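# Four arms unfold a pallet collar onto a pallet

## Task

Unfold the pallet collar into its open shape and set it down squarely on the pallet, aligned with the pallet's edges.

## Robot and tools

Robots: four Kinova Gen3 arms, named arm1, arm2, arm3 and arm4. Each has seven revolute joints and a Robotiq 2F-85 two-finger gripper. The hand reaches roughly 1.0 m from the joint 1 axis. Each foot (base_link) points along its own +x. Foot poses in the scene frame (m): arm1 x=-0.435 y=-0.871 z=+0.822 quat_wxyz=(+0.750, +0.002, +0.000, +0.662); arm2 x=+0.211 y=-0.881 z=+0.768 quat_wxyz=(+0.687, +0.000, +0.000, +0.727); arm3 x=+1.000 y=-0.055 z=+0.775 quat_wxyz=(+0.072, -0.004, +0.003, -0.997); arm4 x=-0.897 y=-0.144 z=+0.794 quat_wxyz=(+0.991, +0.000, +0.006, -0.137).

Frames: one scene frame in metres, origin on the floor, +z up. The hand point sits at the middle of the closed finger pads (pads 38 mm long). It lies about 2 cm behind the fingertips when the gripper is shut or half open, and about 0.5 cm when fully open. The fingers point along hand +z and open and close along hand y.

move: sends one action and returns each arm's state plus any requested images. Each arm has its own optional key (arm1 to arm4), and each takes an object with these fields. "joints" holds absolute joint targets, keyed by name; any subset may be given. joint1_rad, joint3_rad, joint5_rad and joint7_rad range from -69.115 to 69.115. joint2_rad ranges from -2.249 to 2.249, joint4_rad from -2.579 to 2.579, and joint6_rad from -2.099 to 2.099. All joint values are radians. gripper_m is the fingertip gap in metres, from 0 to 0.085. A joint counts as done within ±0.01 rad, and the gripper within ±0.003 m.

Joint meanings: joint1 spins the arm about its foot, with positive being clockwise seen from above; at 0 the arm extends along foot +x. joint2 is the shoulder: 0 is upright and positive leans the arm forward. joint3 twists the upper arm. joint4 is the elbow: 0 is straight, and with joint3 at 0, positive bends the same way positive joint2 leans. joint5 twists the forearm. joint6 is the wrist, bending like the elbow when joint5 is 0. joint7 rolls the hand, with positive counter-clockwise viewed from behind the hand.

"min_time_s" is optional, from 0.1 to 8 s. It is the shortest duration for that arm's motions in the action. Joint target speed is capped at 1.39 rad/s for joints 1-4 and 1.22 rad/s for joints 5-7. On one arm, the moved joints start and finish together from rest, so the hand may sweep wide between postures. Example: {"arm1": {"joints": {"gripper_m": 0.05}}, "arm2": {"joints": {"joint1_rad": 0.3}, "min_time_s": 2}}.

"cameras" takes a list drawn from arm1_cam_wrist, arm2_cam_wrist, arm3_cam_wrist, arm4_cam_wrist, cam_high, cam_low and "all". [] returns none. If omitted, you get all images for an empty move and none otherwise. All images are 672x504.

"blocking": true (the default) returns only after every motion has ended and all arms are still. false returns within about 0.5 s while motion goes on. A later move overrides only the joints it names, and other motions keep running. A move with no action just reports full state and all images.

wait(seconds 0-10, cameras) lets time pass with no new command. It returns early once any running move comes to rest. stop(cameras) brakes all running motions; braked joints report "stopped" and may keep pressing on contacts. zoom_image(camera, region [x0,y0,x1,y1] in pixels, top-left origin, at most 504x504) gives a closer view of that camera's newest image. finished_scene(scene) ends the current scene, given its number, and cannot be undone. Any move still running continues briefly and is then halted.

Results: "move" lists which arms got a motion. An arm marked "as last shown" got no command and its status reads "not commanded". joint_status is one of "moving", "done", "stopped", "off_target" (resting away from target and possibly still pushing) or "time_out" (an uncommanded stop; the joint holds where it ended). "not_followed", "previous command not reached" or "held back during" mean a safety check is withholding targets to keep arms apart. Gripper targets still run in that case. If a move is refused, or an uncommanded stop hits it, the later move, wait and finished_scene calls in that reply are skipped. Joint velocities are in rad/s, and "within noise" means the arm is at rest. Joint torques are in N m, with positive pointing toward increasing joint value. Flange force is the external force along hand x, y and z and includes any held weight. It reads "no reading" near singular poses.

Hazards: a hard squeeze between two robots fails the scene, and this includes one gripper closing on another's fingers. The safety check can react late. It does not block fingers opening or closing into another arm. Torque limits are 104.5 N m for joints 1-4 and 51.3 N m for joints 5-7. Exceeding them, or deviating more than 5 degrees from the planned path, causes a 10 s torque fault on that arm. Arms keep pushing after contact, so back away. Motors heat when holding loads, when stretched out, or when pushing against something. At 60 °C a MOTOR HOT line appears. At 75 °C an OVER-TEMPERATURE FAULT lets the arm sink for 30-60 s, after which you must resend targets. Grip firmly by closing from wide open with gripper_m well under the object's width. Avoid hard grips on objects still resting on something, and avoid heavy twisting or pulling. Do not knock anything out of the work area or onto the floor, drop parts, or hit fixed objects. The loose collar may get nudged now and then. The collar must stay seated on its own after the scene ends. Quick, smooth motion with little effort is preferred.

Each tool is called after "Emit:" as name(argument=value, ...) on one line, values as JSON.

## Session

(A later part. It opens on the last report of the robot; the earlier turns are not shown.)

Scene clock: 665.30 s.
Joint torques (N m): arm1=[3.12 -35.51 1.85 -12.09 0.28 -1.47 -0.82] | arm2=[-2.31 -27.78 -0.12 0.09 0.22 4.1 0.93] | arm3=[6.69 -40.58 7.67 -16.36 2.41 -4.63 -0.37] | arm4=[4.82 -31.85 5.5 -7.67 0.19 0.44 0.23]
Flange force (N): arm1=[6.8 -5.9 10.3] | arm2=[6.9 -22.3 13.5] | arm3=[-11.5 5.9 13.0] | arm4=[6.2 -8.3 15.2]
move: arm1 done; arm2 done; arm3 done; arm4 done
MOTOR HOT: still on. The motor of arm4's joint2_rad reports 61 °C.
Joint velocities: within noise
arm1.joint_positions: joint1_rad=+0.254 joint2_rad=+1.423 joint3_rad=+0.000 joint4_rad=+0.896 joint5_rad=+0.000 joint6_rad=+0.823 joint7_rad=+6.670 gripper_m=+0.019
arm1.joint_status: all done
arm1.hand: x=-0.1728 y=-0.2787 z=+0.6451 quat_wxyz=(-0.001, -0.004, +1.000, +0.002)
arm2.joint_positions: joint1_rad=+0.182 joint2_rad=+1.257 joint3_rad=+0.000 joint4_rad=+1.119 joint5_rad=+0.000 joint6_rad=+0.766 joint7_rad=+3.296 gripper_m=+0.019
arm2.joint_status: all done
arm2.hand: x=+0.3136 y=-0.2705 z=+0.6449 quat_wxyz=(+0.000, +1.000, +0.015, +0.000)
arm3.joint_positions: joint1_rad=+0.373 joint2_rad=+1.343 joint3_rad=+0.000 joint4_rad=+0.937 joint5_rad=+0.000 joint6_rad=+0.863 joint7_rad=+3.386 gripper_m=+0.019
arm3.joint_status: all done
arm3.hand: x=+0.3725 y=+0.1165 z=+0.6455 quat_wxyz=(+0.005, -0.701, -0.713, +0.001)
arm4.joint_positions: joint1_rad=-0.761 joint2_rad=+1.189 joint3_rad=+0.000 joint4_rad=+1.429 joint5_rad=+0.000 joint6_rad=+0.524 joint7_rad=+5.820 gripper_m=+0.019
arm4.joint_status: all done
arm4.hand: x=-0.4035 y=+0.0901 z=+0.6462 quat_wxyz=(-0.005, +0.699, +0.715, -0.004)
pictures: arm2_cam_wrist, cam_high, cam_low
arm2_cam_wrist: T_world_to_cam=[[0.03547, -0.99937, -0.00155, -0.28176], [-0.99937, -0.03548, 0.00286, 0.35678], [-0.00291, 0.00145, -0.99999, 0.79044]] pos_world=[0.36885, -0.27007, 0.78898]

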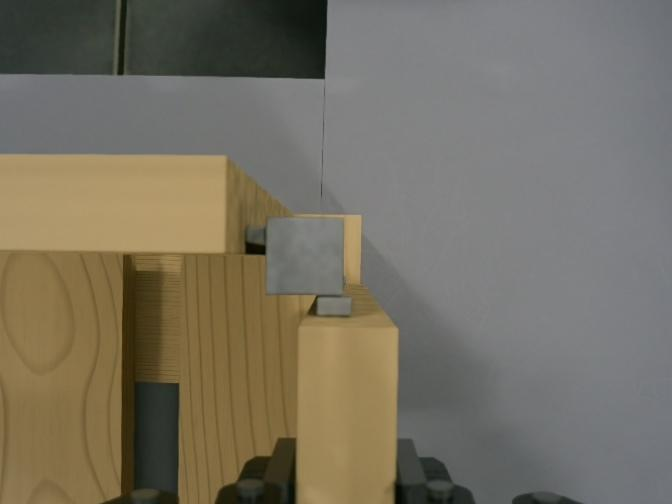

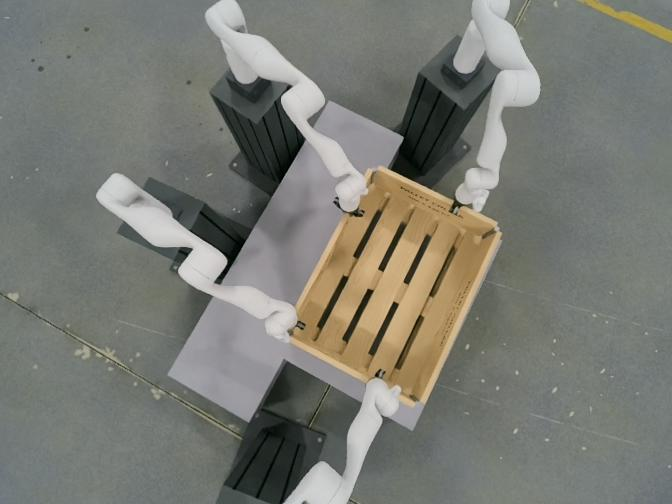

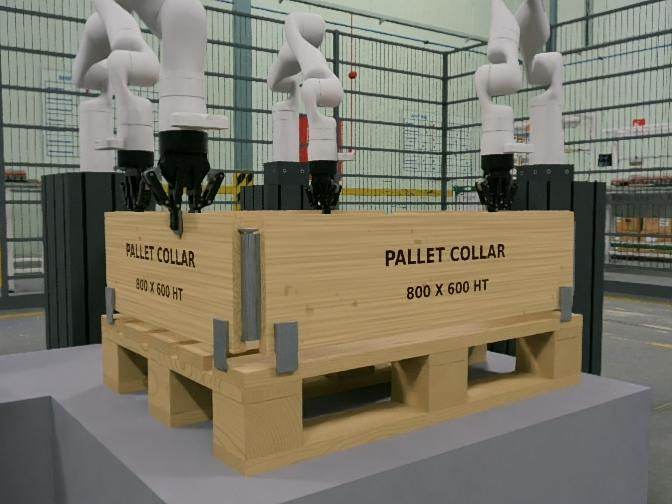

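Emit:
move(arm1={"joints": {"joint2_rad": 1.4438, "joint4_rad": 0.8806, "joint6_rad": 0.8172}, "min_time_s": 1.2}, arm2={"joints": {"joint2_rad": 1.2763, "joint4_rad": 1.1105, "joint6_rad": 0.7548}, "min_time_s": 1.2}, arm3={"joints": {"joint2_rad": 1.3619, "joint4_rad": 0.9258, "joint6_rad": 0.8539}, "min_time_s": 1.2}, arm4={"joints": {"joint2_rad": 1.2096, "joint4_rad": 1.4200, "joint6_rad": 0.5120}, "min_time_s": 1.2}, cameras=["cam_low"])

Scene clock: 668.17 s.
Joint torques (N m): arm1=[3.15 -35.66 1.88 -12.02 0.26 -1.48 -0.85] | arm2=[-2.17 -27.61 -0.09 0.53 0.21 4.23 0.92] | arm3=[6.96 -40.71 7.9 -16.5 2.46 -4.75 -0.42] | arm4=[5 -31.9 5.6 -7.58 0.28 0.38 0.19]
Flange force (N): arm1=[6.7 -5.7 10.4] | arm2=[6.9 -23.3 13.9] | arm3=[-12.1 6.5 12.7] | arm4=[6.4 -8.5 14.9]
move: arm1 done; arm2 done; arm3 done; arm4 done
MOTOR HOT: still on. The motor of arm4's joint2_rad reports 61 °C.
Joint velocities: within noise
arm1.joint_positions: joint1_rad=+0.254 joint2_rad=+1.444 joint3_rad=+0.000 joint4_rad=+0.881 joint5_rad=+0.000 joint6_rad=+0.817 joint7_rad=+6.670 gripper_m=+0.019
arm1.joint_status: all done
arm1.hand: x=-0.1728 y=-0.2787 z=+0.6351 quat_wxyz=(-0.001, -0.004, +1.000, +0.002)
arm2.joint_positions: joint1_rad=+0.182 joint2_rad=+1.276 joint3_rad=+0.000 joint4_rad=+1.110 joint5_rad=+0.000 joint6_rad=+0.755 joint7_rad=+3.296 gripper_m=+0.019
arm2.joint_status: all done
arm2.hand: x=+0.3136 y=-0.2705 z=+0.6349 quat_wxyz=(+0.000, +1.000, +0.015, +0.000)
arm3.joint_positions: joint1_rad=+0.373 joint2_rad=+1.362 joint3_rad=+0.000 joint4_rad=+0.926 joint5_rad=+0.000 joint6_rad=+0.854 joint7_rad=+3.386 gripper_m=+0.019
arm3.joint_status: all done
arm3.hand: x=+0.3724 y=+0.1166 z=+0.6355 quat_wxyz=(+0.005, -0.701, -0.713, +0.001)
arm4.joint_positions: joint1_rad=-0.761 joint2_rad=+1.210 joint3_rad=+0.000 joint4_rad=+1.420 joint5_rad=+0.000 joint6_rad=+0.512 joint7_rad=+5.820 gripper_m=+0.019
arm4.joint_status: all done
arm4.hand: x=-0.4036 y=+0.0901 z=+0.6363 quat_wxyz=(-0.005, +0.699, +0.715, -0.004)

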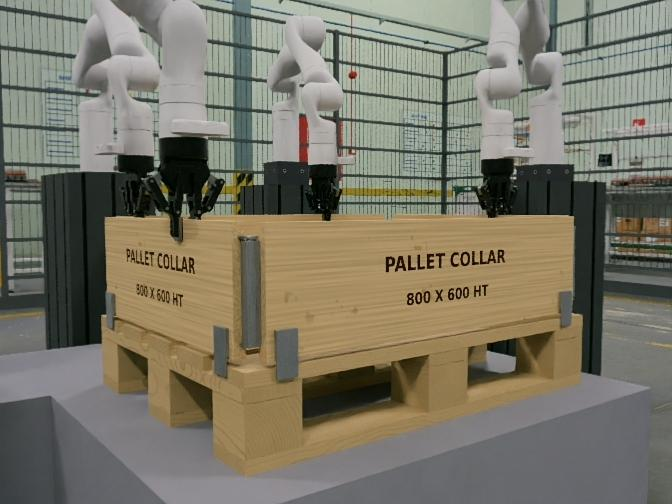

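Emit:
move(arm1={"joints": {"joint2_rad": 1.4587, "joint4_rad": 0.8692, "joint6_rad": 0.8137}, "min_time_s": 1.2}, arm2={"joints": {"joint2_rad": 1.2899, "joint4_rad": 1.1040, "joint6_rad": 0.7477}, "min_time_s": 1.2}, arm3={"joints": {"joint2_rad": 1.3756, "joint4_rad": 0.9177, "joint6_rad": 0.8483}, "min_time_s": 1.2}, arm4={"joints": {"joint2_rad": 1.2243, "joint4_rad": 1.4132, "joint6_rad": 0.5042}, "min_time_s": 1.2}, cameras=["cam_low", "cam_high"])

Emit:
zoom_image(camera="cam_low", region=[90, 300, 350, 400])

Emit:
zoom_image(camera="cam_low", region=[400, 280, 600, 380])

Scene clock: 671.70 s.
Joint torques (N m): arm1=[3.16 -35.57 1.85 -11.91 0.3 -1.43 -0.84] | arm2=[-2.03 -27.37 0.12 0.64 0.26 4.38 0.89] | arm3=[7.24 -40.68 8.13 -16.33 2.54 -4.72 -0.38] | arm4=[5.02 -31.61 5.72 -7.17 0.24 0.55 0.2]
Flange force (N): arm1=[6.8 -5.6 10.3] | arm2=[6.6 -22.7 13.8] | arm3=[-12.4 6.0 12.6] | arm4=[6.6 -8.2 14.7]
move: arm1 done; arm2 done; arm3 done; arm4 done
MOTOR HOT: still on. The motor of arm4's joint2_rad reports 61 °C.
Joint velocities: within noise
arm1.joint_positions: joint1_rad=+0.254 joint2_rad=+1.459 joint3_rad=+0.000 joint4_rad=+0.869 joint5_rad=+0.000 joint6_rad=+0.814 joint7_rad=+6.670 gripper_m=+0.019
arm1.joint_status: all done
arm1.hand: x=-0.1728 y=-0.2786 z=+0.6281 quat_wxyz=(-0.001, -0.004, +1.000, +0.002)
arm2.joint_positions: joint1_rad=+0.182 joint2_rad=+1.290 joint3_rad=+0.000 joint4_rad=+1.104 joint5_rad=+0.000 joint6_rad=+0.748 joint7_rad=+3.296 gripper_m=+0.019
arm2.joint_status: all done
arm2.hand: x=+0.3136 y=-0.2705 z=+0.6279 quat_wxyz=(+0.000, +1.000, +0.015, +0.000)
arm3.joint_positions: joint1_rad=+0.373 joint2_rad=+1.376 joint3_rad=+0.000 joint4_rad=+0.918 joint5_rad=+0.000 joint6_rad=+0.848 joint7_rad=+3.386 gripper_m=+0.019
arm3.joint_status: all done
arm3.hand: x=+0.3723 y=+0.1166 z=+0.6285 quat_wxyz=(+0.005, -0.701, -0.713, +0.001)
arm4.joint_positions: joint1_rad=-0.761 joint2_rad=+1.224 joint3_rad=+0.000 joint4_rad=+1.413 joint5_rad=+0.000 joint6_rad=+0.504 joint7_rad=+5.820 gripper_m=+0.019
arm4.joint_status: all done
arm4.hand: x=-0.4037 y=+0.0901 z=+0.6293 quat_wxyz=(-0.005, +0.699, +0.715, -0.004)
pictures: cam_high, cam_low

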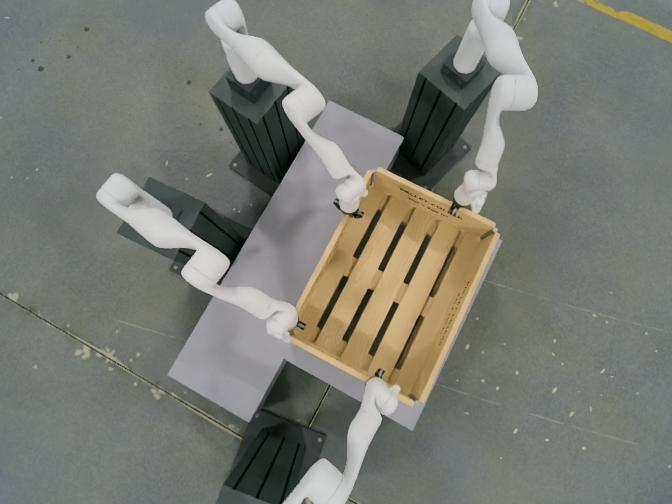

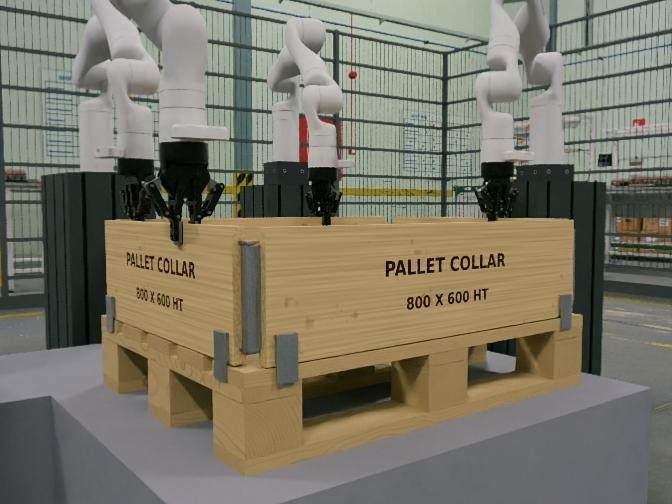

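Scaled by 1.938 from the camera's image (finer frame: 960x720).

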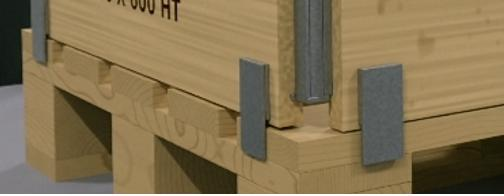

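Scaled by 2.520 from the camera's image (finer frame: 960x720).

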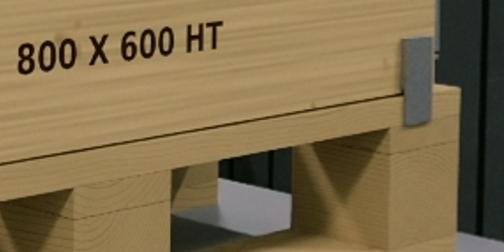

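Emit:
move(arm1={"joints": {"joint2_rad": 1.4651, "joint4_rad": 0.8641, "joint6_rad": 0.8124}, "min_time_s": 1}, arm2={"joints": {"joint2_rad": 1.2958, "joint4_rad": 1.1011, "joint6_rad": 0.7448}, "min_time_s": 1}, arm3={"joints": {"joint2_rad": 1.3816, "joint4_rad": 0.9140, "joint6_rad": 0.8460}, "min_time_s": 1}, arm4={"joints": {"joint2_rad": 1.2305, "joint4_rad": 1.4101, "joint6_rad": 0.5010}, "min_time_s": 1}, cameras=[])

Scene clock: 674.60 s.
Joint torques (N m): arm1=[2.7 -26.53 1.52 -12.26 0.27 -4.4 -0.92] | arm2=[-2.69 -23.1 -0.68 2.33 0.03 4.5 0.83] | arm3=[4.53 -30.99 5.76 -15.2 1.61 -7.12 -0.41] | arm4=[7.65 -22.31 8.4 -8.85 0.97 -2.55 0.23]
Flange force (N): arm1=[10.3 -15.5 -11.1] | arm2=[7.8 -23.2 7.3] | arm3=[-9.8 12.3 -7.2] | arm4=[7.5 -18.2 -10.1]
move: arm1 done; arm2 done; arm3 done; arm4 done
MOTOR HOT: still on. The motor of arm4's joint2_rad reports 60 °C.
Joint velocities: within noise
arm1.joint_positions: joint1_rad=+0.254 joint2_rad=+1.465 joint3_rad=+0.000 joint4_rad=+0.864 joint5_rad=+0.000 joint6_rad=+0.812 joint7_rad=+6.670 gripper_m=+0.019
arm1.joint_status: all done
arm1.hand: x=-0.1728 y=-0.2786 z=+0.6251 quat_wxyz=(-0.001, -0.004, +1.000, +0.002)
arm2.joint_positions: joint1_rad=+0.182 joint2_rad=+1.296 joint3_rad=+0.000 joint4_rad=+1.101 joint5_rad=+0.000 joint6_rad=+0.745 joint7_rad=+3.296 gripper_m=+0.019
arm2.joint_status: all done
arm2.hand: x=+0.3136 y=-0.2705 z=+0.6248 quat_wxyz=(+0.000, +1.000, +0.015, +0.000)
arm3.joint_positions: joint1_rad=+0.373 joint2_rad=+1.382 joint3_rad=+0.000 joint4_rad=+0.914 joint5_rad=+0.000 joint6_rad=+0.846 joint7_rad=+3.386 gripper_m=+0.019
arm3.joint_status: all done
arm3.hand: x=+0.3723 y=+0.1167 z=+0.6255 quat_wxyz=(+0.005, -0.701, -0.713, +0.001)
arm4.joint_positions: joint1_rad=-0.761 joint2_rad=+1.230 joint3_rad=+0.000 joint4_rad=+1.410 joint5_rad=+0.000 joint6_rad=+0.501 joint7_rad=+5.820 gripper_m=+0.019
arm4.joint_status: all done
arm4.hand: x=-0.4037 y=+0.0901 z=+0.6264 quat_wxyz=(-0.005, +0.699, +0.715, -0.004)

Emit:
move(arm1={"joints": {"joint2_rad": 1.4634, "joint4_rad": 0.8655, "joint6_rad": 0.8127}, "min_time_s": 0.8}, arm2={"joints": {"joint2_rad": 1.2974, "joint4_rad": 1.1003, "joint6_rad": 0.7440}, "min_time_s": 0.8}, arm3={"joints": {"joint2_rad": 1.3810, "joint4_rad": 0.9144, "joint6_rad": 0.8462}, "min_time_s": 0.8}, arm4={"joints": {"joint2_rad": 1.2288, "joint4_rad": 1.4109, "joint6_rad": 0.5019}, "min_time_s": 0.8}, cameras=["cam_low"])

Emit:
zoom_image(camera="cam_low", region=[90, 300, 350, 400])

Emit:
zoom_image(camera="cam_low", region=[350, 280, 600, 380])

Scene clock: 678.60 s.
Joint torques (N m): arm1=[1.38 -36.01 0.63 -11.03 -0.21 -0.49 -0.91] | arm2=[-3.47 -18.35 -1.2 1.29 -0.14 2.46 0.77] | arm3=[4.92 -33.53 6.11 -14.8 1.81 -5.86 -0.35] | arm4=[5.92 -31.03 6.63 -8.27 0.42 -0.46 0.19]
Flange force (N): arm1=[3.0 -4.3 13.1] | arm2=[7.8 -16.0 -5.0] | arm3=[-9.6 9.0 -0.6] | arm4=[7.1 -11.0 11.2]
move: arm1 done; arm2 done; arm3 done; arm4 done
MOTOR HOT: still on. The motor of arm4's joint2_rad reports 60 °C.
Joint velocities: within noise
arm1.joint_positions: joint1_rad=+0.254 joint2_rad=+1.463 joint3_rad=+0.000 joint4_rad=+0.866 joint5_rad=+0.000 joint6_rad=+0.813 joint7_rad=+6.670 gripper_m=+0.019
arm1.joint_status: all done
arm1.hand: x=-0.1729 y=-0.2786 z=+0.6259 quat_wxyz=(-0.001, -0.004, +1.000, +0.002)
arm2.joint_positions: joint1_rad=+0.182 joint2_rad=+1.297 joint3_rad=+0.000 joint4_rad=+1.100 joint5_rad=+0.000 joint6_rad=+0.744 joint7_rad=+3.296 gripper_m=+0.019
arm2.joint_status: all done
arm2.hand: x=+0.3136 y=-0.2706 z=+0.6240 quat_wxyz=(+0.000, +1.000, +0.015, +0.000)
arm3.joint_positions: joint1_rad=+0.373 joint2_rad=+1.381 joint3_rad=+0.000 joint4_rad=+0.914 joint5_rad=+0.000 joint6_rad=+0.846 joint7_rad=+3.386 gripper_m=+0.019
arm3.joint_status: all done
arm3.hand: x=+0.3723 y=+0.1167 z=+0.6258 quat_wxyz=(+0.005, -0.701, -0.713, +0.001)
arm4.joint_positions: joint1_rad=-0.761 joint2_rad=+1.229 joint3_rad=+0.000 joint4_rad=+1.411 joint5_rad=+0.000 joint6_rad=+0.502 joint7_rad=+5.820 gripper_m=+0.019
arm4.joint_status: all done
arm4.hand: x=-0.4037 y=+0.0901 z=+0.6271 quat_wxyz=(-0.005, +0.699, +0.715, -0.004)

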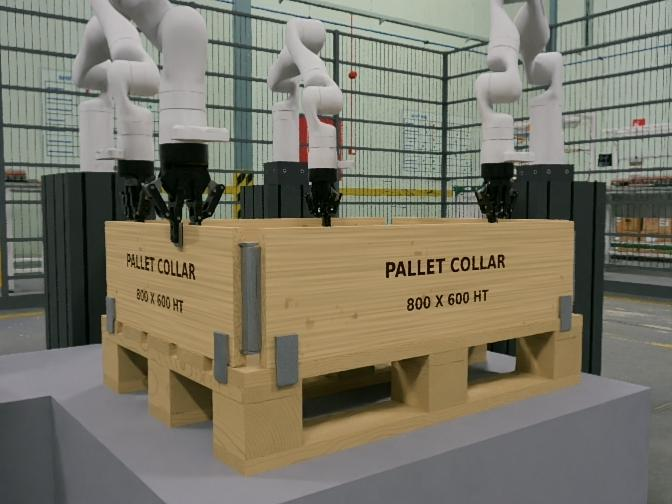

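Scaled by 1.938 from the camera's image (finer frame: 960x720).

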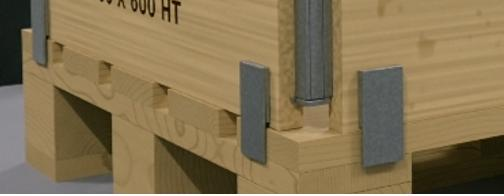

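Scaled by 2.016 from the camera's image (finer frame: 960x720).

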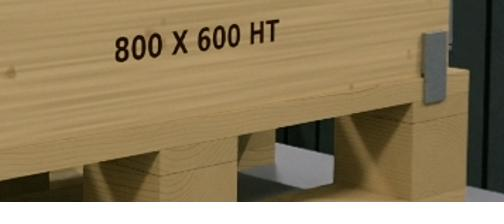

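Emit:
move(arm1={"joints": {"joint2_rad": 1.4645, "joint4_rad": 0.8646, "joint6_rad": 0.8125}, "min_time_s": 0.8}, arm2={"joints": {"joint2_rad": 1.2964, "joint4_rad": 1.1008, "joint6_rad": 0.7445}, "min_time_s": 0.8}, arm4={"joints": {"joint2_rad": 1.2296, "joint4_rad": 1.4105, "joint6_rad": 0.5015}, "min_time_s": 0.8}, cameras=[])

Emit:
move(arm1={"joints": {"gripper_m": 0.045}}, arm2={"joints": {"gripper_m": 0.045}}, arm3={"joints": {"gripper_m": 0.045}}, arm4={"joints": {"gripper_m": 0.045}}, cameras=["cam_low", "arm1_cam_wrist", "arm2_cam_wrist", "arm3_cam_wrist", "arm4_cam_wrist"])

Scene clock: 681.90 s.
Joint torques (N m): arm1=[2.14 -31.6 1.23 -12.44 0.14 -3.06 -0.88] | arm2=[-3.42 -24.05 -1.29 2.48 -0.23 4.81 0.89] | arm3=[5.24 -33.5 6.41 -14.95 1.95 -5.99 -0.37] | arm4=[6.46 -27.43 7.14 -8.68 0.6 -1.48 0.22]
Flange force (N): arm1=[7.6 -11.5 0.1] | arm2=[9.2 -24.4 9.6] | arm3=[-10.2 9.4 -1.0] | arm4=[6.9 -14.1 2.0]
move: arm1 done; arm2 done; arm4 done
MOTOR HOT: still on. The motor of arm4's joint2_rad reports 60 °C.
Joint velocities: within noise
arm1.joint_positions: joint1_rad=+0.254 joint2_rad=+1.465 joint3_rad=+0.000 joint4_rad=+0.865 joint5_rad=+0.000 joint6_rad=+0.812 joint7_rad=+6.670 gripper_m=+0.019
arm1.joint_status: all done
arm1.hand: x=-0.1729 y=-0.2786 z=+0.6254 quat_wxyz=(-0.001, -0.004, +1.000, +0.002)
arm2.joint_positions: joint1_rad=+0.182 joint2_rad=+1.296 joint3_rad=+0.000 joint4_rad=+1.101 joint5_rad=+0.000 joint6_rad=+0.745 joint7_rad=+3.296 gripper_m=+0.019
arm2.joint_status: all done
arm2.hand: x=+0.3136 y=-0.2706 z=+0.6245 quat_wxyz=(+0.000, +1.000, +0.015, +0.000)
arm3: as last shown
arm4.joint_positions: joint1_rad=-0.761 joint2_rad=+1.230 joint3_rad=+0.000 joint4_rad=+1.410 joint5_rad=+0.000 joint6_rad=+0.501 joint7_rad=+5.820 gripper_m=+0.019
arm4.joint_status: all done
arm4.hand: x=-0.4037 y=+0.0901 z=+0.6268 quat_wxyz=(-0.005, +0.699, +0.715, -0.004)

Scene clock: 682.80 s.
Joint torques (N m): arm1=[1.3 -26.34 1.04 -7.05 0.51 0.38 -0.37] | arm2=[-0.98 -26.28 1 -4.73 0.09 0.03 0.04] | arm3=[0.39 -24.3 1.74 -5.82 -0.19 -0.33 -0.23] | arm4=[1.54 -22.72 2.4 -4.08 -0.22 0.68 0.25]
Flange force (N): arm1=[3.7 -4.0 -0.5] | arm2=[3.3 -7.7 2.2] | arm3=[0.6 -1.8 -3.7] | arm4=[1.9 -3.5 -0.8]
move: arm1 done; arm2 done; arm3 done; arm4 done
MOTOR HOT: still on. The motor of arm4's joint2_rad reports 60 °C.
Joint velocities: within noise
arm1.joint_positions: joint1_rad=+0.254 joint2_rad=+1.465 joint3_rad=+0.000 joint4_rad=+0.865 joint5_rad=+0.000 joint6_rad=+0.812 joint7_rad=+6.670 gripper_m=+0.045
arm1.joint_status: all done
arm1.hand: x=-0.1729 y=-0.2786 z=+0.6254 quat_wxyz=(-0.001, -0.004, +1.000, +0.002)
arm2.joint_positions: joint1_rad=+0.182 joint2_rad=+1.296 joint3_rad=+0.000 joint4_rad=+1.101 joint5_rad=+0.000 joint6_rad=+0.745 joint7_rad=+3.297 gripper_m=+0.045
arm2.joint_status: all done
arm2.hand: x=+0.3136 y=-0.2705 z=+0.6246 quat_wxyz=(+0.000, +1.000, +0.015, +0.000)
arm3.joint_positions: joint1_rad=+0.373 joint2_rad=+1.381 joint3_rad=+0.000 joint4_rad=+0.914 joint5_rad=+0.000 joint6_rad=+0.846 joint7_rad=+3.386 gripper_m=+0.045
arm3.joint_status: all done
arm3.hand: x=+0.3723 y=+0.1167 z=+0.6258 quat_wxyz=(+0.005, -0.701, -0.713, +0.001)
arm4.joint_positions: joint1_rad=-0.761 joint2_rad=+1.230 joint3_rad=+0.000 joint4_rad=+1.410 joint5_rad=+0.000 joint6_rad=+0.501 joint7_rad=+5.820 gripper_m=+0.045
arm4.joint_status: all done
arm4.hand: x=-0.4037 y=+0.0901 z=+0.6268 quat_wxyz=(-0.005, +0.699, +0.715, -0.004)
pictures: arm1_cam_wrist, arm2_cam_wrist, arm3_cam_wrist, arm4_cam_wrist, cam_low
arm1_cam_wrist: T_world_to_cam=[[-0.02005, 0.99914, 0.03641, 0.24687], [0.99957, 0.01925, 0.02222, 0.21703], [0.0215, 0.03684, -0.99909, 0.78797]] pos_world=[-0.22893, -0.27987, 0.77344]
arm2_cam_wrist: T_world_to_cam=[[0.03557, -0.99937, -0.00155, -0.28183], [-0.99936, -0.03558, 0.00286, 0.35681], [-0.00291, 0.00145, -0.99999, 0.77004]] pos_world=[0.36885, -0.27007, 0.76858]
arm3_cam_wrist: T_world_to_cam=[[0.9996, 0.02709, -0.00848, -0.37078], [0.02715, -0.9996, 0.00719, 0.15458], [-0.00828, -0.00742, -0.99994, 0.77719]] pos_world=[0.37287, 0.17033, 0.77288]
arm4_cam_wrist: T_world_to_cam=[[0.99961, 0.02695, -0.00691, 0.40372], [0.02693, -0.99963, -0.00327, 0.15372], [-0.00699, 0.00308, -0.99997, 0.77249]] pos_world=[-0.4023, 0.1404, 0.77576]

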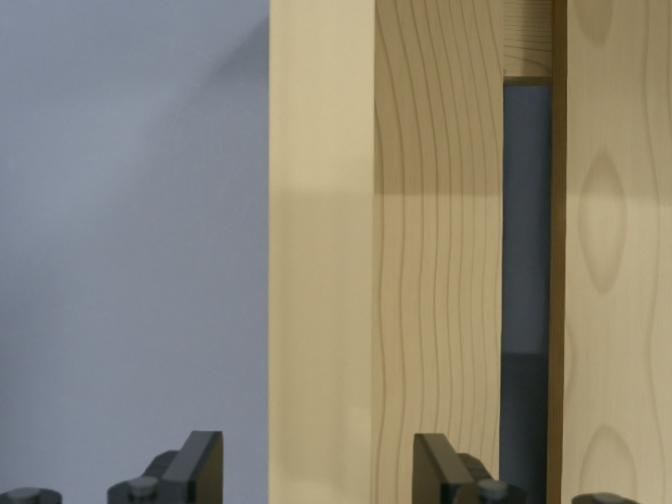

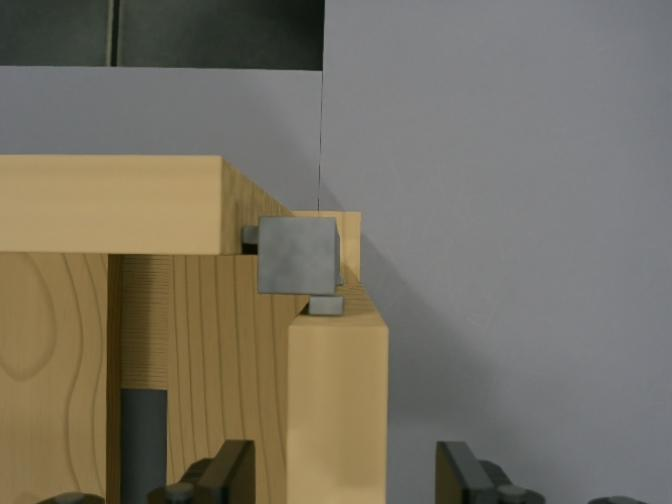

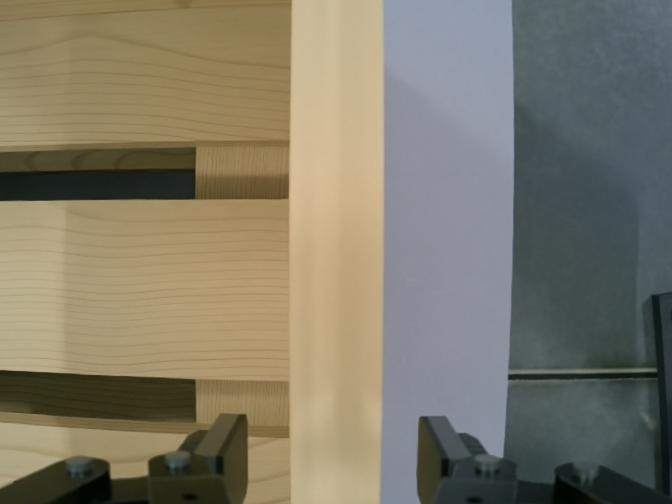

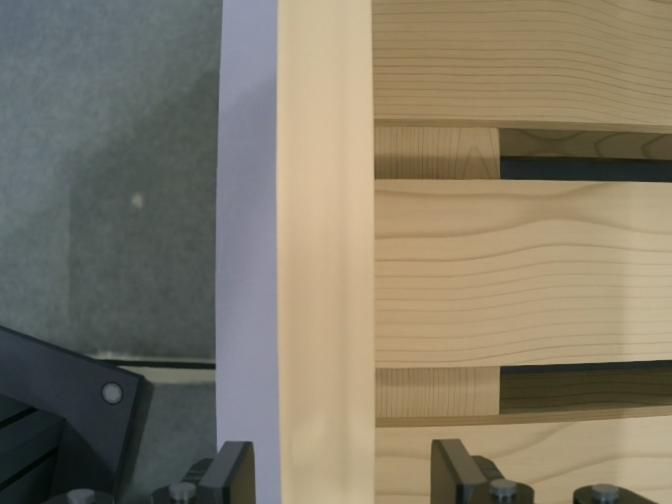

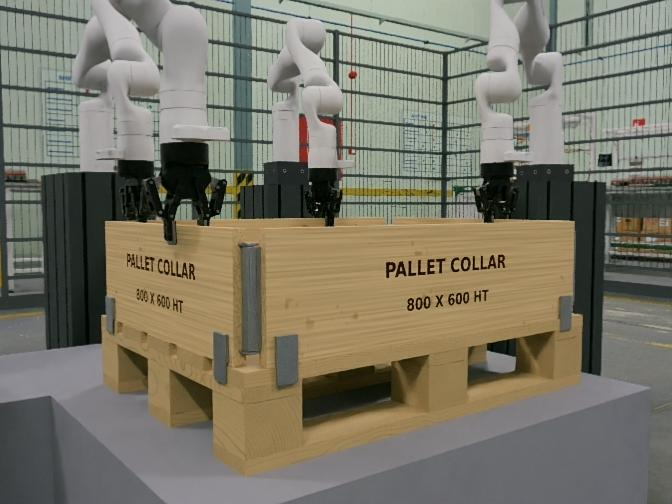

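Emit:
move(arm1={"joints": {"joint2_rad": 1.4024, "joint4_rad": 0.9099, "joint6_rad": 0.8293}, "min_time_s": 1.5}, arm2={"joints": {"joint2_rad": 1.2381, "joint4_rad": 1.1268, "joint6_rad": 0.7767}, "min_time_s": 1.5}, arm3={"joints": {"joint2_rad": 1.3235, "joint4_rad": 0.9463, "joint6_rad": 0.8718}, "min_time_s": 1.5}, arm4={"joints": {"joint2_rad": 1.1681, "joint4_rad": 1.4377, "joint6_rad": 0.5358}, "min_time_s": 1.5}, cameras=[])

Emit:
move(arm1={"joints": {"joint2_rad": 1.3144, "joint4_rad": 0.9604, "joint6_rad": 0.8668}, "min_time_s": 1.5}, arm2={"joints": {"joint2_rad": 1.1566, "joint4_rad": 1.1509, "joint6_rad": 0.8342}, "min_time_s": 1.5}, arm3={"joints": {"joint2_rad": 1.2422, "joint4_rad": 0.9781, "joint6_rad": 0.9213}, "min_time_s": 1.5}, arm4={"joints": {"joint2_rad": 1.0772, "joint4_rad": 1.4661, "joint6_rad": 0.5983}, "min_time_s": 1.5}, cameras=["all"])

Emit:
zoom_image(camera="cam_high", region=[260, 140, 520, 420])

Emit:
zoom_image(camera="cam_low", region=[90, 200, 350, 400])

Emit:
zoom_image(camera="cam_low", region=[350, 200, 610, 400])

Scene clock: 690.60 s.
Joint torques (N m): arm1=[1.38 -26.25 1.01 -7.15 0.49 0.39 -0.35] | arm2=[-0.89 -26.14 1.02 -4.93 0.1 0 0.12] | arm3=[0.39 -24.21 1.79 -5.97 -0.18 -0.32 -0.23] | arm4=[1.52 -22.57 2.36 -4.32 -0.18 0.65 0.29]
Flange force (N): arm1=[3.7 -3.8 -0.3] | arm2=[3.0 -7.9 1.8] | arm3=[0.6 -1.7 -3.8] | arm4=[2.1 -3.2 -0.7]
move: arm1 done; arm2 done; arm3 done; arm4 done
MOTOR HOT: still on. The motor of arm4's joint2_rad reports 60 °C.
Joint velocities: within noise
arm1.joint_positions: joint1_rad=+0.254 joint2_rad=+1.402 joint3_rad=+0.000 joint4_rad=+0.910 joint5_rad=+0.000 joint6_rad=+0.829 joint7_rad=+6.670 gripper_m=+0.045
arm1.joint_status: all done
arm1.hand: x=-0.1728 y=-0.2787 z=+0.6551 quat_wxyz=(-0.001, -0.004, +1.000, +0.002)
arm2.joint_positions: joint1_rad=+0.182 joint2_rad=+1.238 joint3_rad=+0.000 joint4_rad=+1.127 joint5_rad=+0.000 joint6_rad=+0.777 joint7_rad=+3.296 gripper_m=+0.045
arm2.joint_status: all done
arm2.hand: x=+0.3137 y=-0.2705 z=+0.6549 quat_wxyz=(+0.000, +1.000, +0.015, +0.000)
arm3.joint_positions: joint1_rad=+0.373 joint2_rad=+1.324 joint3_rad=+0.000 joint4_rad=+0.946 joint5_rad=+0.000 joint6_rad=+0.872 joint7_rad=+3.386 gripper_m=+0.045
arm3.joint_status: all done
arm3.hand: x=+0.3726 y=+0.1165 z=+0.6555 quat_wxyz=(+0.005, -0.701, -0.713, +0.001)
arm4.joint_positions: joint1_rad=-0.761 joint2_rad=+1.168 joint3_rad=+0.000 joint4_rad=+1.438 joint5_rad=+0.000 joint6_rad=+0.536 joint7_rad=+5.820 gripper_m=+0.045
arm4.joint_status: all done
arm4.hand: x=-0.4034 y=+0.0900 z=+0.6562 quat_wxyz=(-0.005, +0.699, +0.715, -0.004)

Scene clock: 692.40 s.
Joint torques (N m): arm1=[1.38 -26.15 1.05 -7.35 0.5 0.37 -0.32] | arm2=[-0.92 -25.93 1.01 -5.3 0.12 0.01 0.01] | arm3=[0.43 -24.02 1.71 -6.25 -0.18 -0.34 -0.23] | arm4=[1.47 -22.23 2.31 -4.83 -0.21 0.68 0.29]
Flange force (N): arm1=[3.5 -3.3 0.2] | arm2=[3.2 -7.8 1.3] | arm3=[0.5 -1.5 -3.9] | arm4=[1.9 -3.5 -0.5]
move: arm1 done; arm2 done; arm3 done; arm4 done
MOTOR HOT: still on. The motor of arm4's joint2_rad reports 60 °C.
Joint velocities: within noise
arm1.joint_positions: joint1_rad=+0.254 joint2_rad=+1.314 joint3_rad=+0.000 joint4_rad=+0.960 joint5_rad=+0.000 joint6_rad=+0.867 joint7_rad=+6.670 gripper_m=+0.045
arm1.joint_status: all done
arm1.hand: x=-0.1727 y=-0.2789 z=+0.7002 quat_wxyz=(-0.001, -0.004, +1.000, +0.002)
arm2.joint_positions: joint1_rad=+0.182 joint2_rad=+1.157 joint3_rad=+0.000 joint4_rad=+1.151 joint5_rad=+0.000 joint6_rad=+0.834 joint7_rad=+3.296 gripper_m=+0.045
arm2.joint_status: all done
arm2.hand: x=+0.3136 y=-0.2706 z=+0.6999 quat_wxyz=(+0.000, +1.000, +0.015, +0.000)
arm3.joint_positions: joint1_rad=+0.373 joint2_rad=+1.242 joint3_rad=+0.000 joint4_rad=+0.978 joint5_rad=+0.000 joint6_rad=+0.921 joint7_rad=+3.386 gripper_m=+0.045
arm3.joint_status: all done
arm3.hand: x=+0.3729 y=+0.1162 z=+0.7004 quat_wxyz=(+0.005, -0.701, -0.713, +0.001)
arm4.joint_positions: joint1_rad=-0.761 joint2_rad=+1.077 joint3_rad=+0.000 joint4_rad=+1.466 joint5_rad=+0.000 joint6_rad=+0.598 joint7_rad=+5.820 gripper_m=+0.045
arm4.joint_status: all done
arm4.hand: x=-0.4028 y=+0.0900 z=+0.7012 quat_wxyz=(-0.005, +0.699, +0.715, -0.004)
pictures: arm1_cam_wrist, arm2_cam_wrist, arm3_cam_wrist, arm4_cam_wrist, cam_high, cam_low
arm1_cam_wrist: T_world_to_cam=[[-0.02015, 0.99913, 0.03642, 0.24433], [0.99957, 0.01935, 0.02222, 0.2152], [0.0215, 0.03685, -0.99909, 0.8627]] pos_world=[-0.22873, -0.28007, 0.84824]
arm2_cam_wrist: T_world_to_cam=[[0.03547, -0.99937, -0.00145, -0.28186], [-0.99937, -0.03548, 0.00286, 0.35662], [-0.00291, 0.00135, -0.99999, 0.84531]] pos_world=[0.36885, -0.27017, 0.84388]
arm3_cam_wrist: T_world_to_cam=[[0.9996, 0.02709, -0.00848, -0.37074], [0.02715, -0.9996, 0.00719, 0.15353], [-0.00828, -0.00742, -0.99994, 0.85188]] pos_world=[0.37347, 0.16983, 0.84758]
arm4_cam_wrist: T_world_to_cam=[[0.99961, 0.02695, -0.00691, 0.40334], [0.02693, -0.99963, -0.00327, 0.15374], [-0.00699, 0.00308, -0.99997, 0.84689]] pos_world=[-0.4014, 0.1402, 0.85016]

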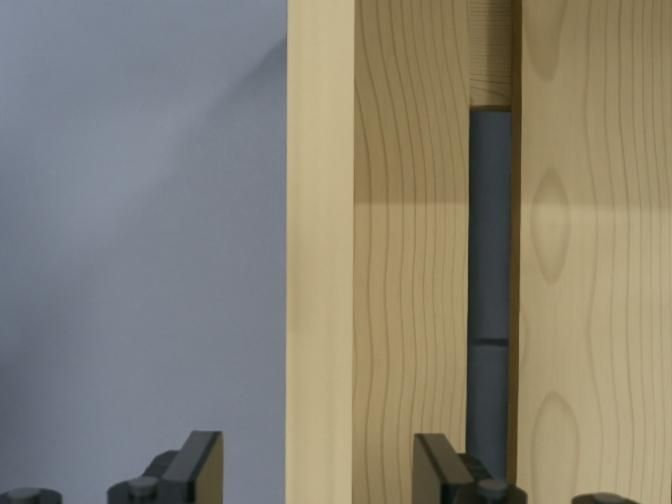

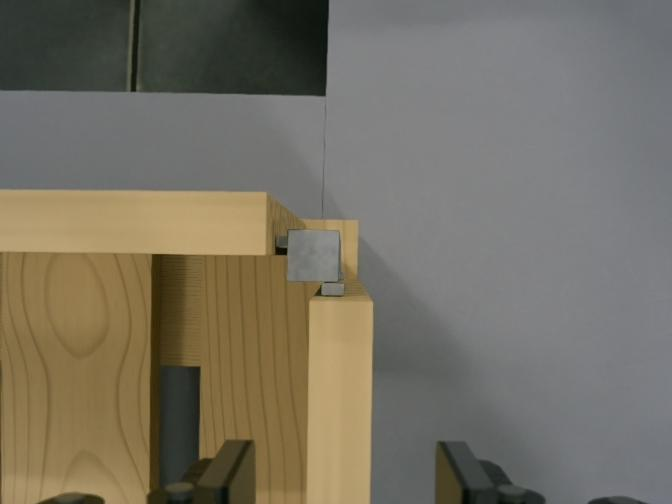

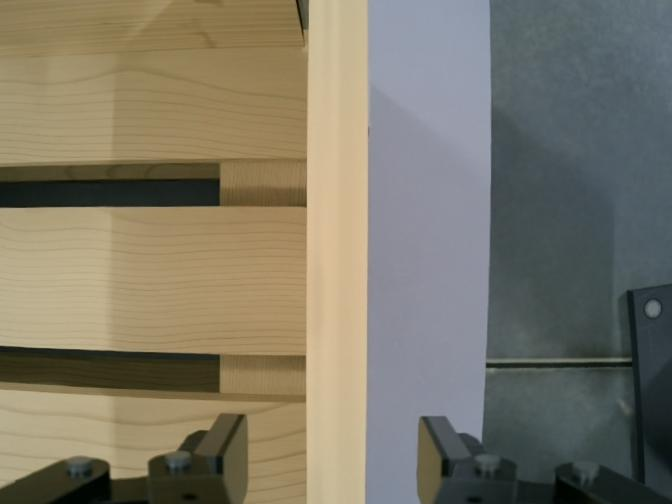

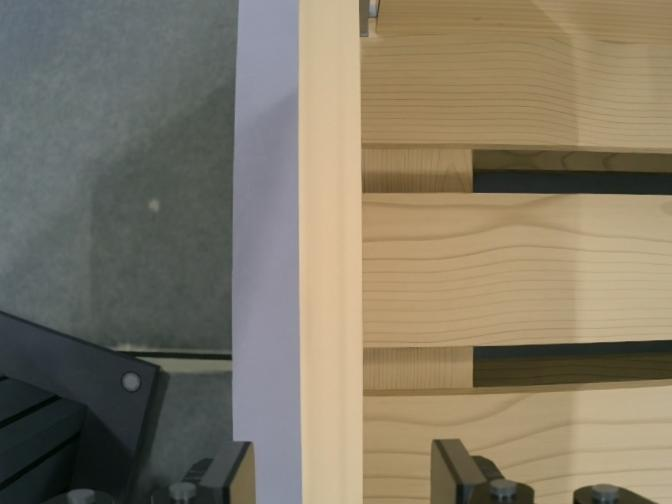

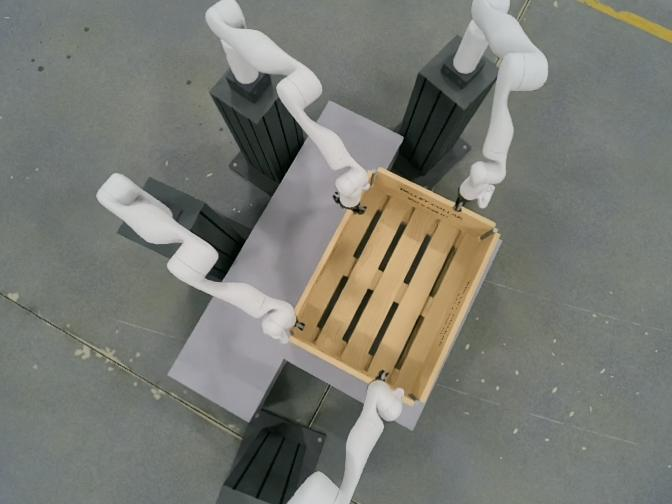

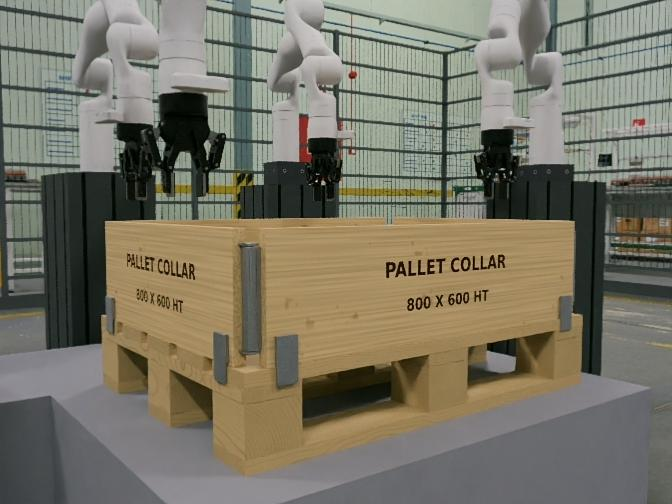

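Scaled by 1.800 from the camera's image (finer frame: 960x720).

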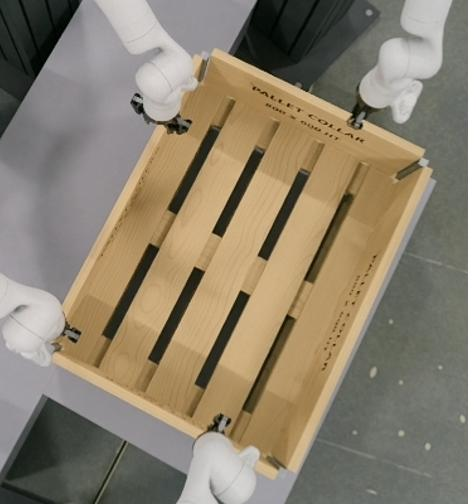

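Scaled by 1.938 from the camera's image (finer frame: 960x720).

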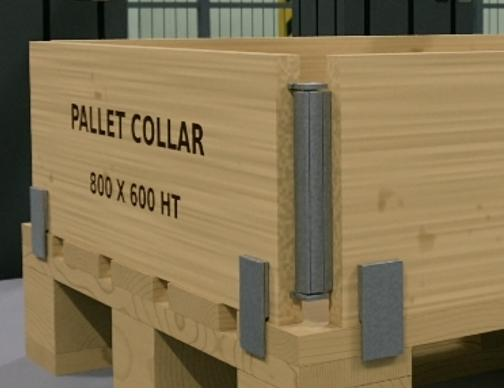

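Scaled by 1.938 from the camera's image (finer frame: 960x720).

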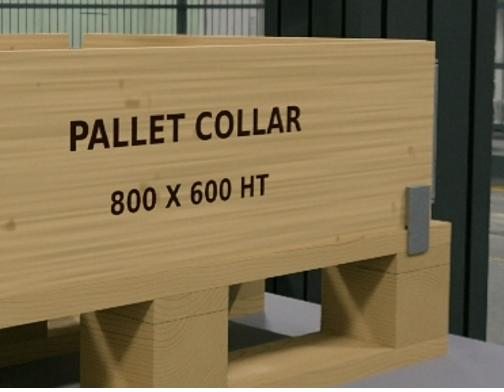

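Emit:
finished_scene(scene=1)

The scene is finished: the task was done.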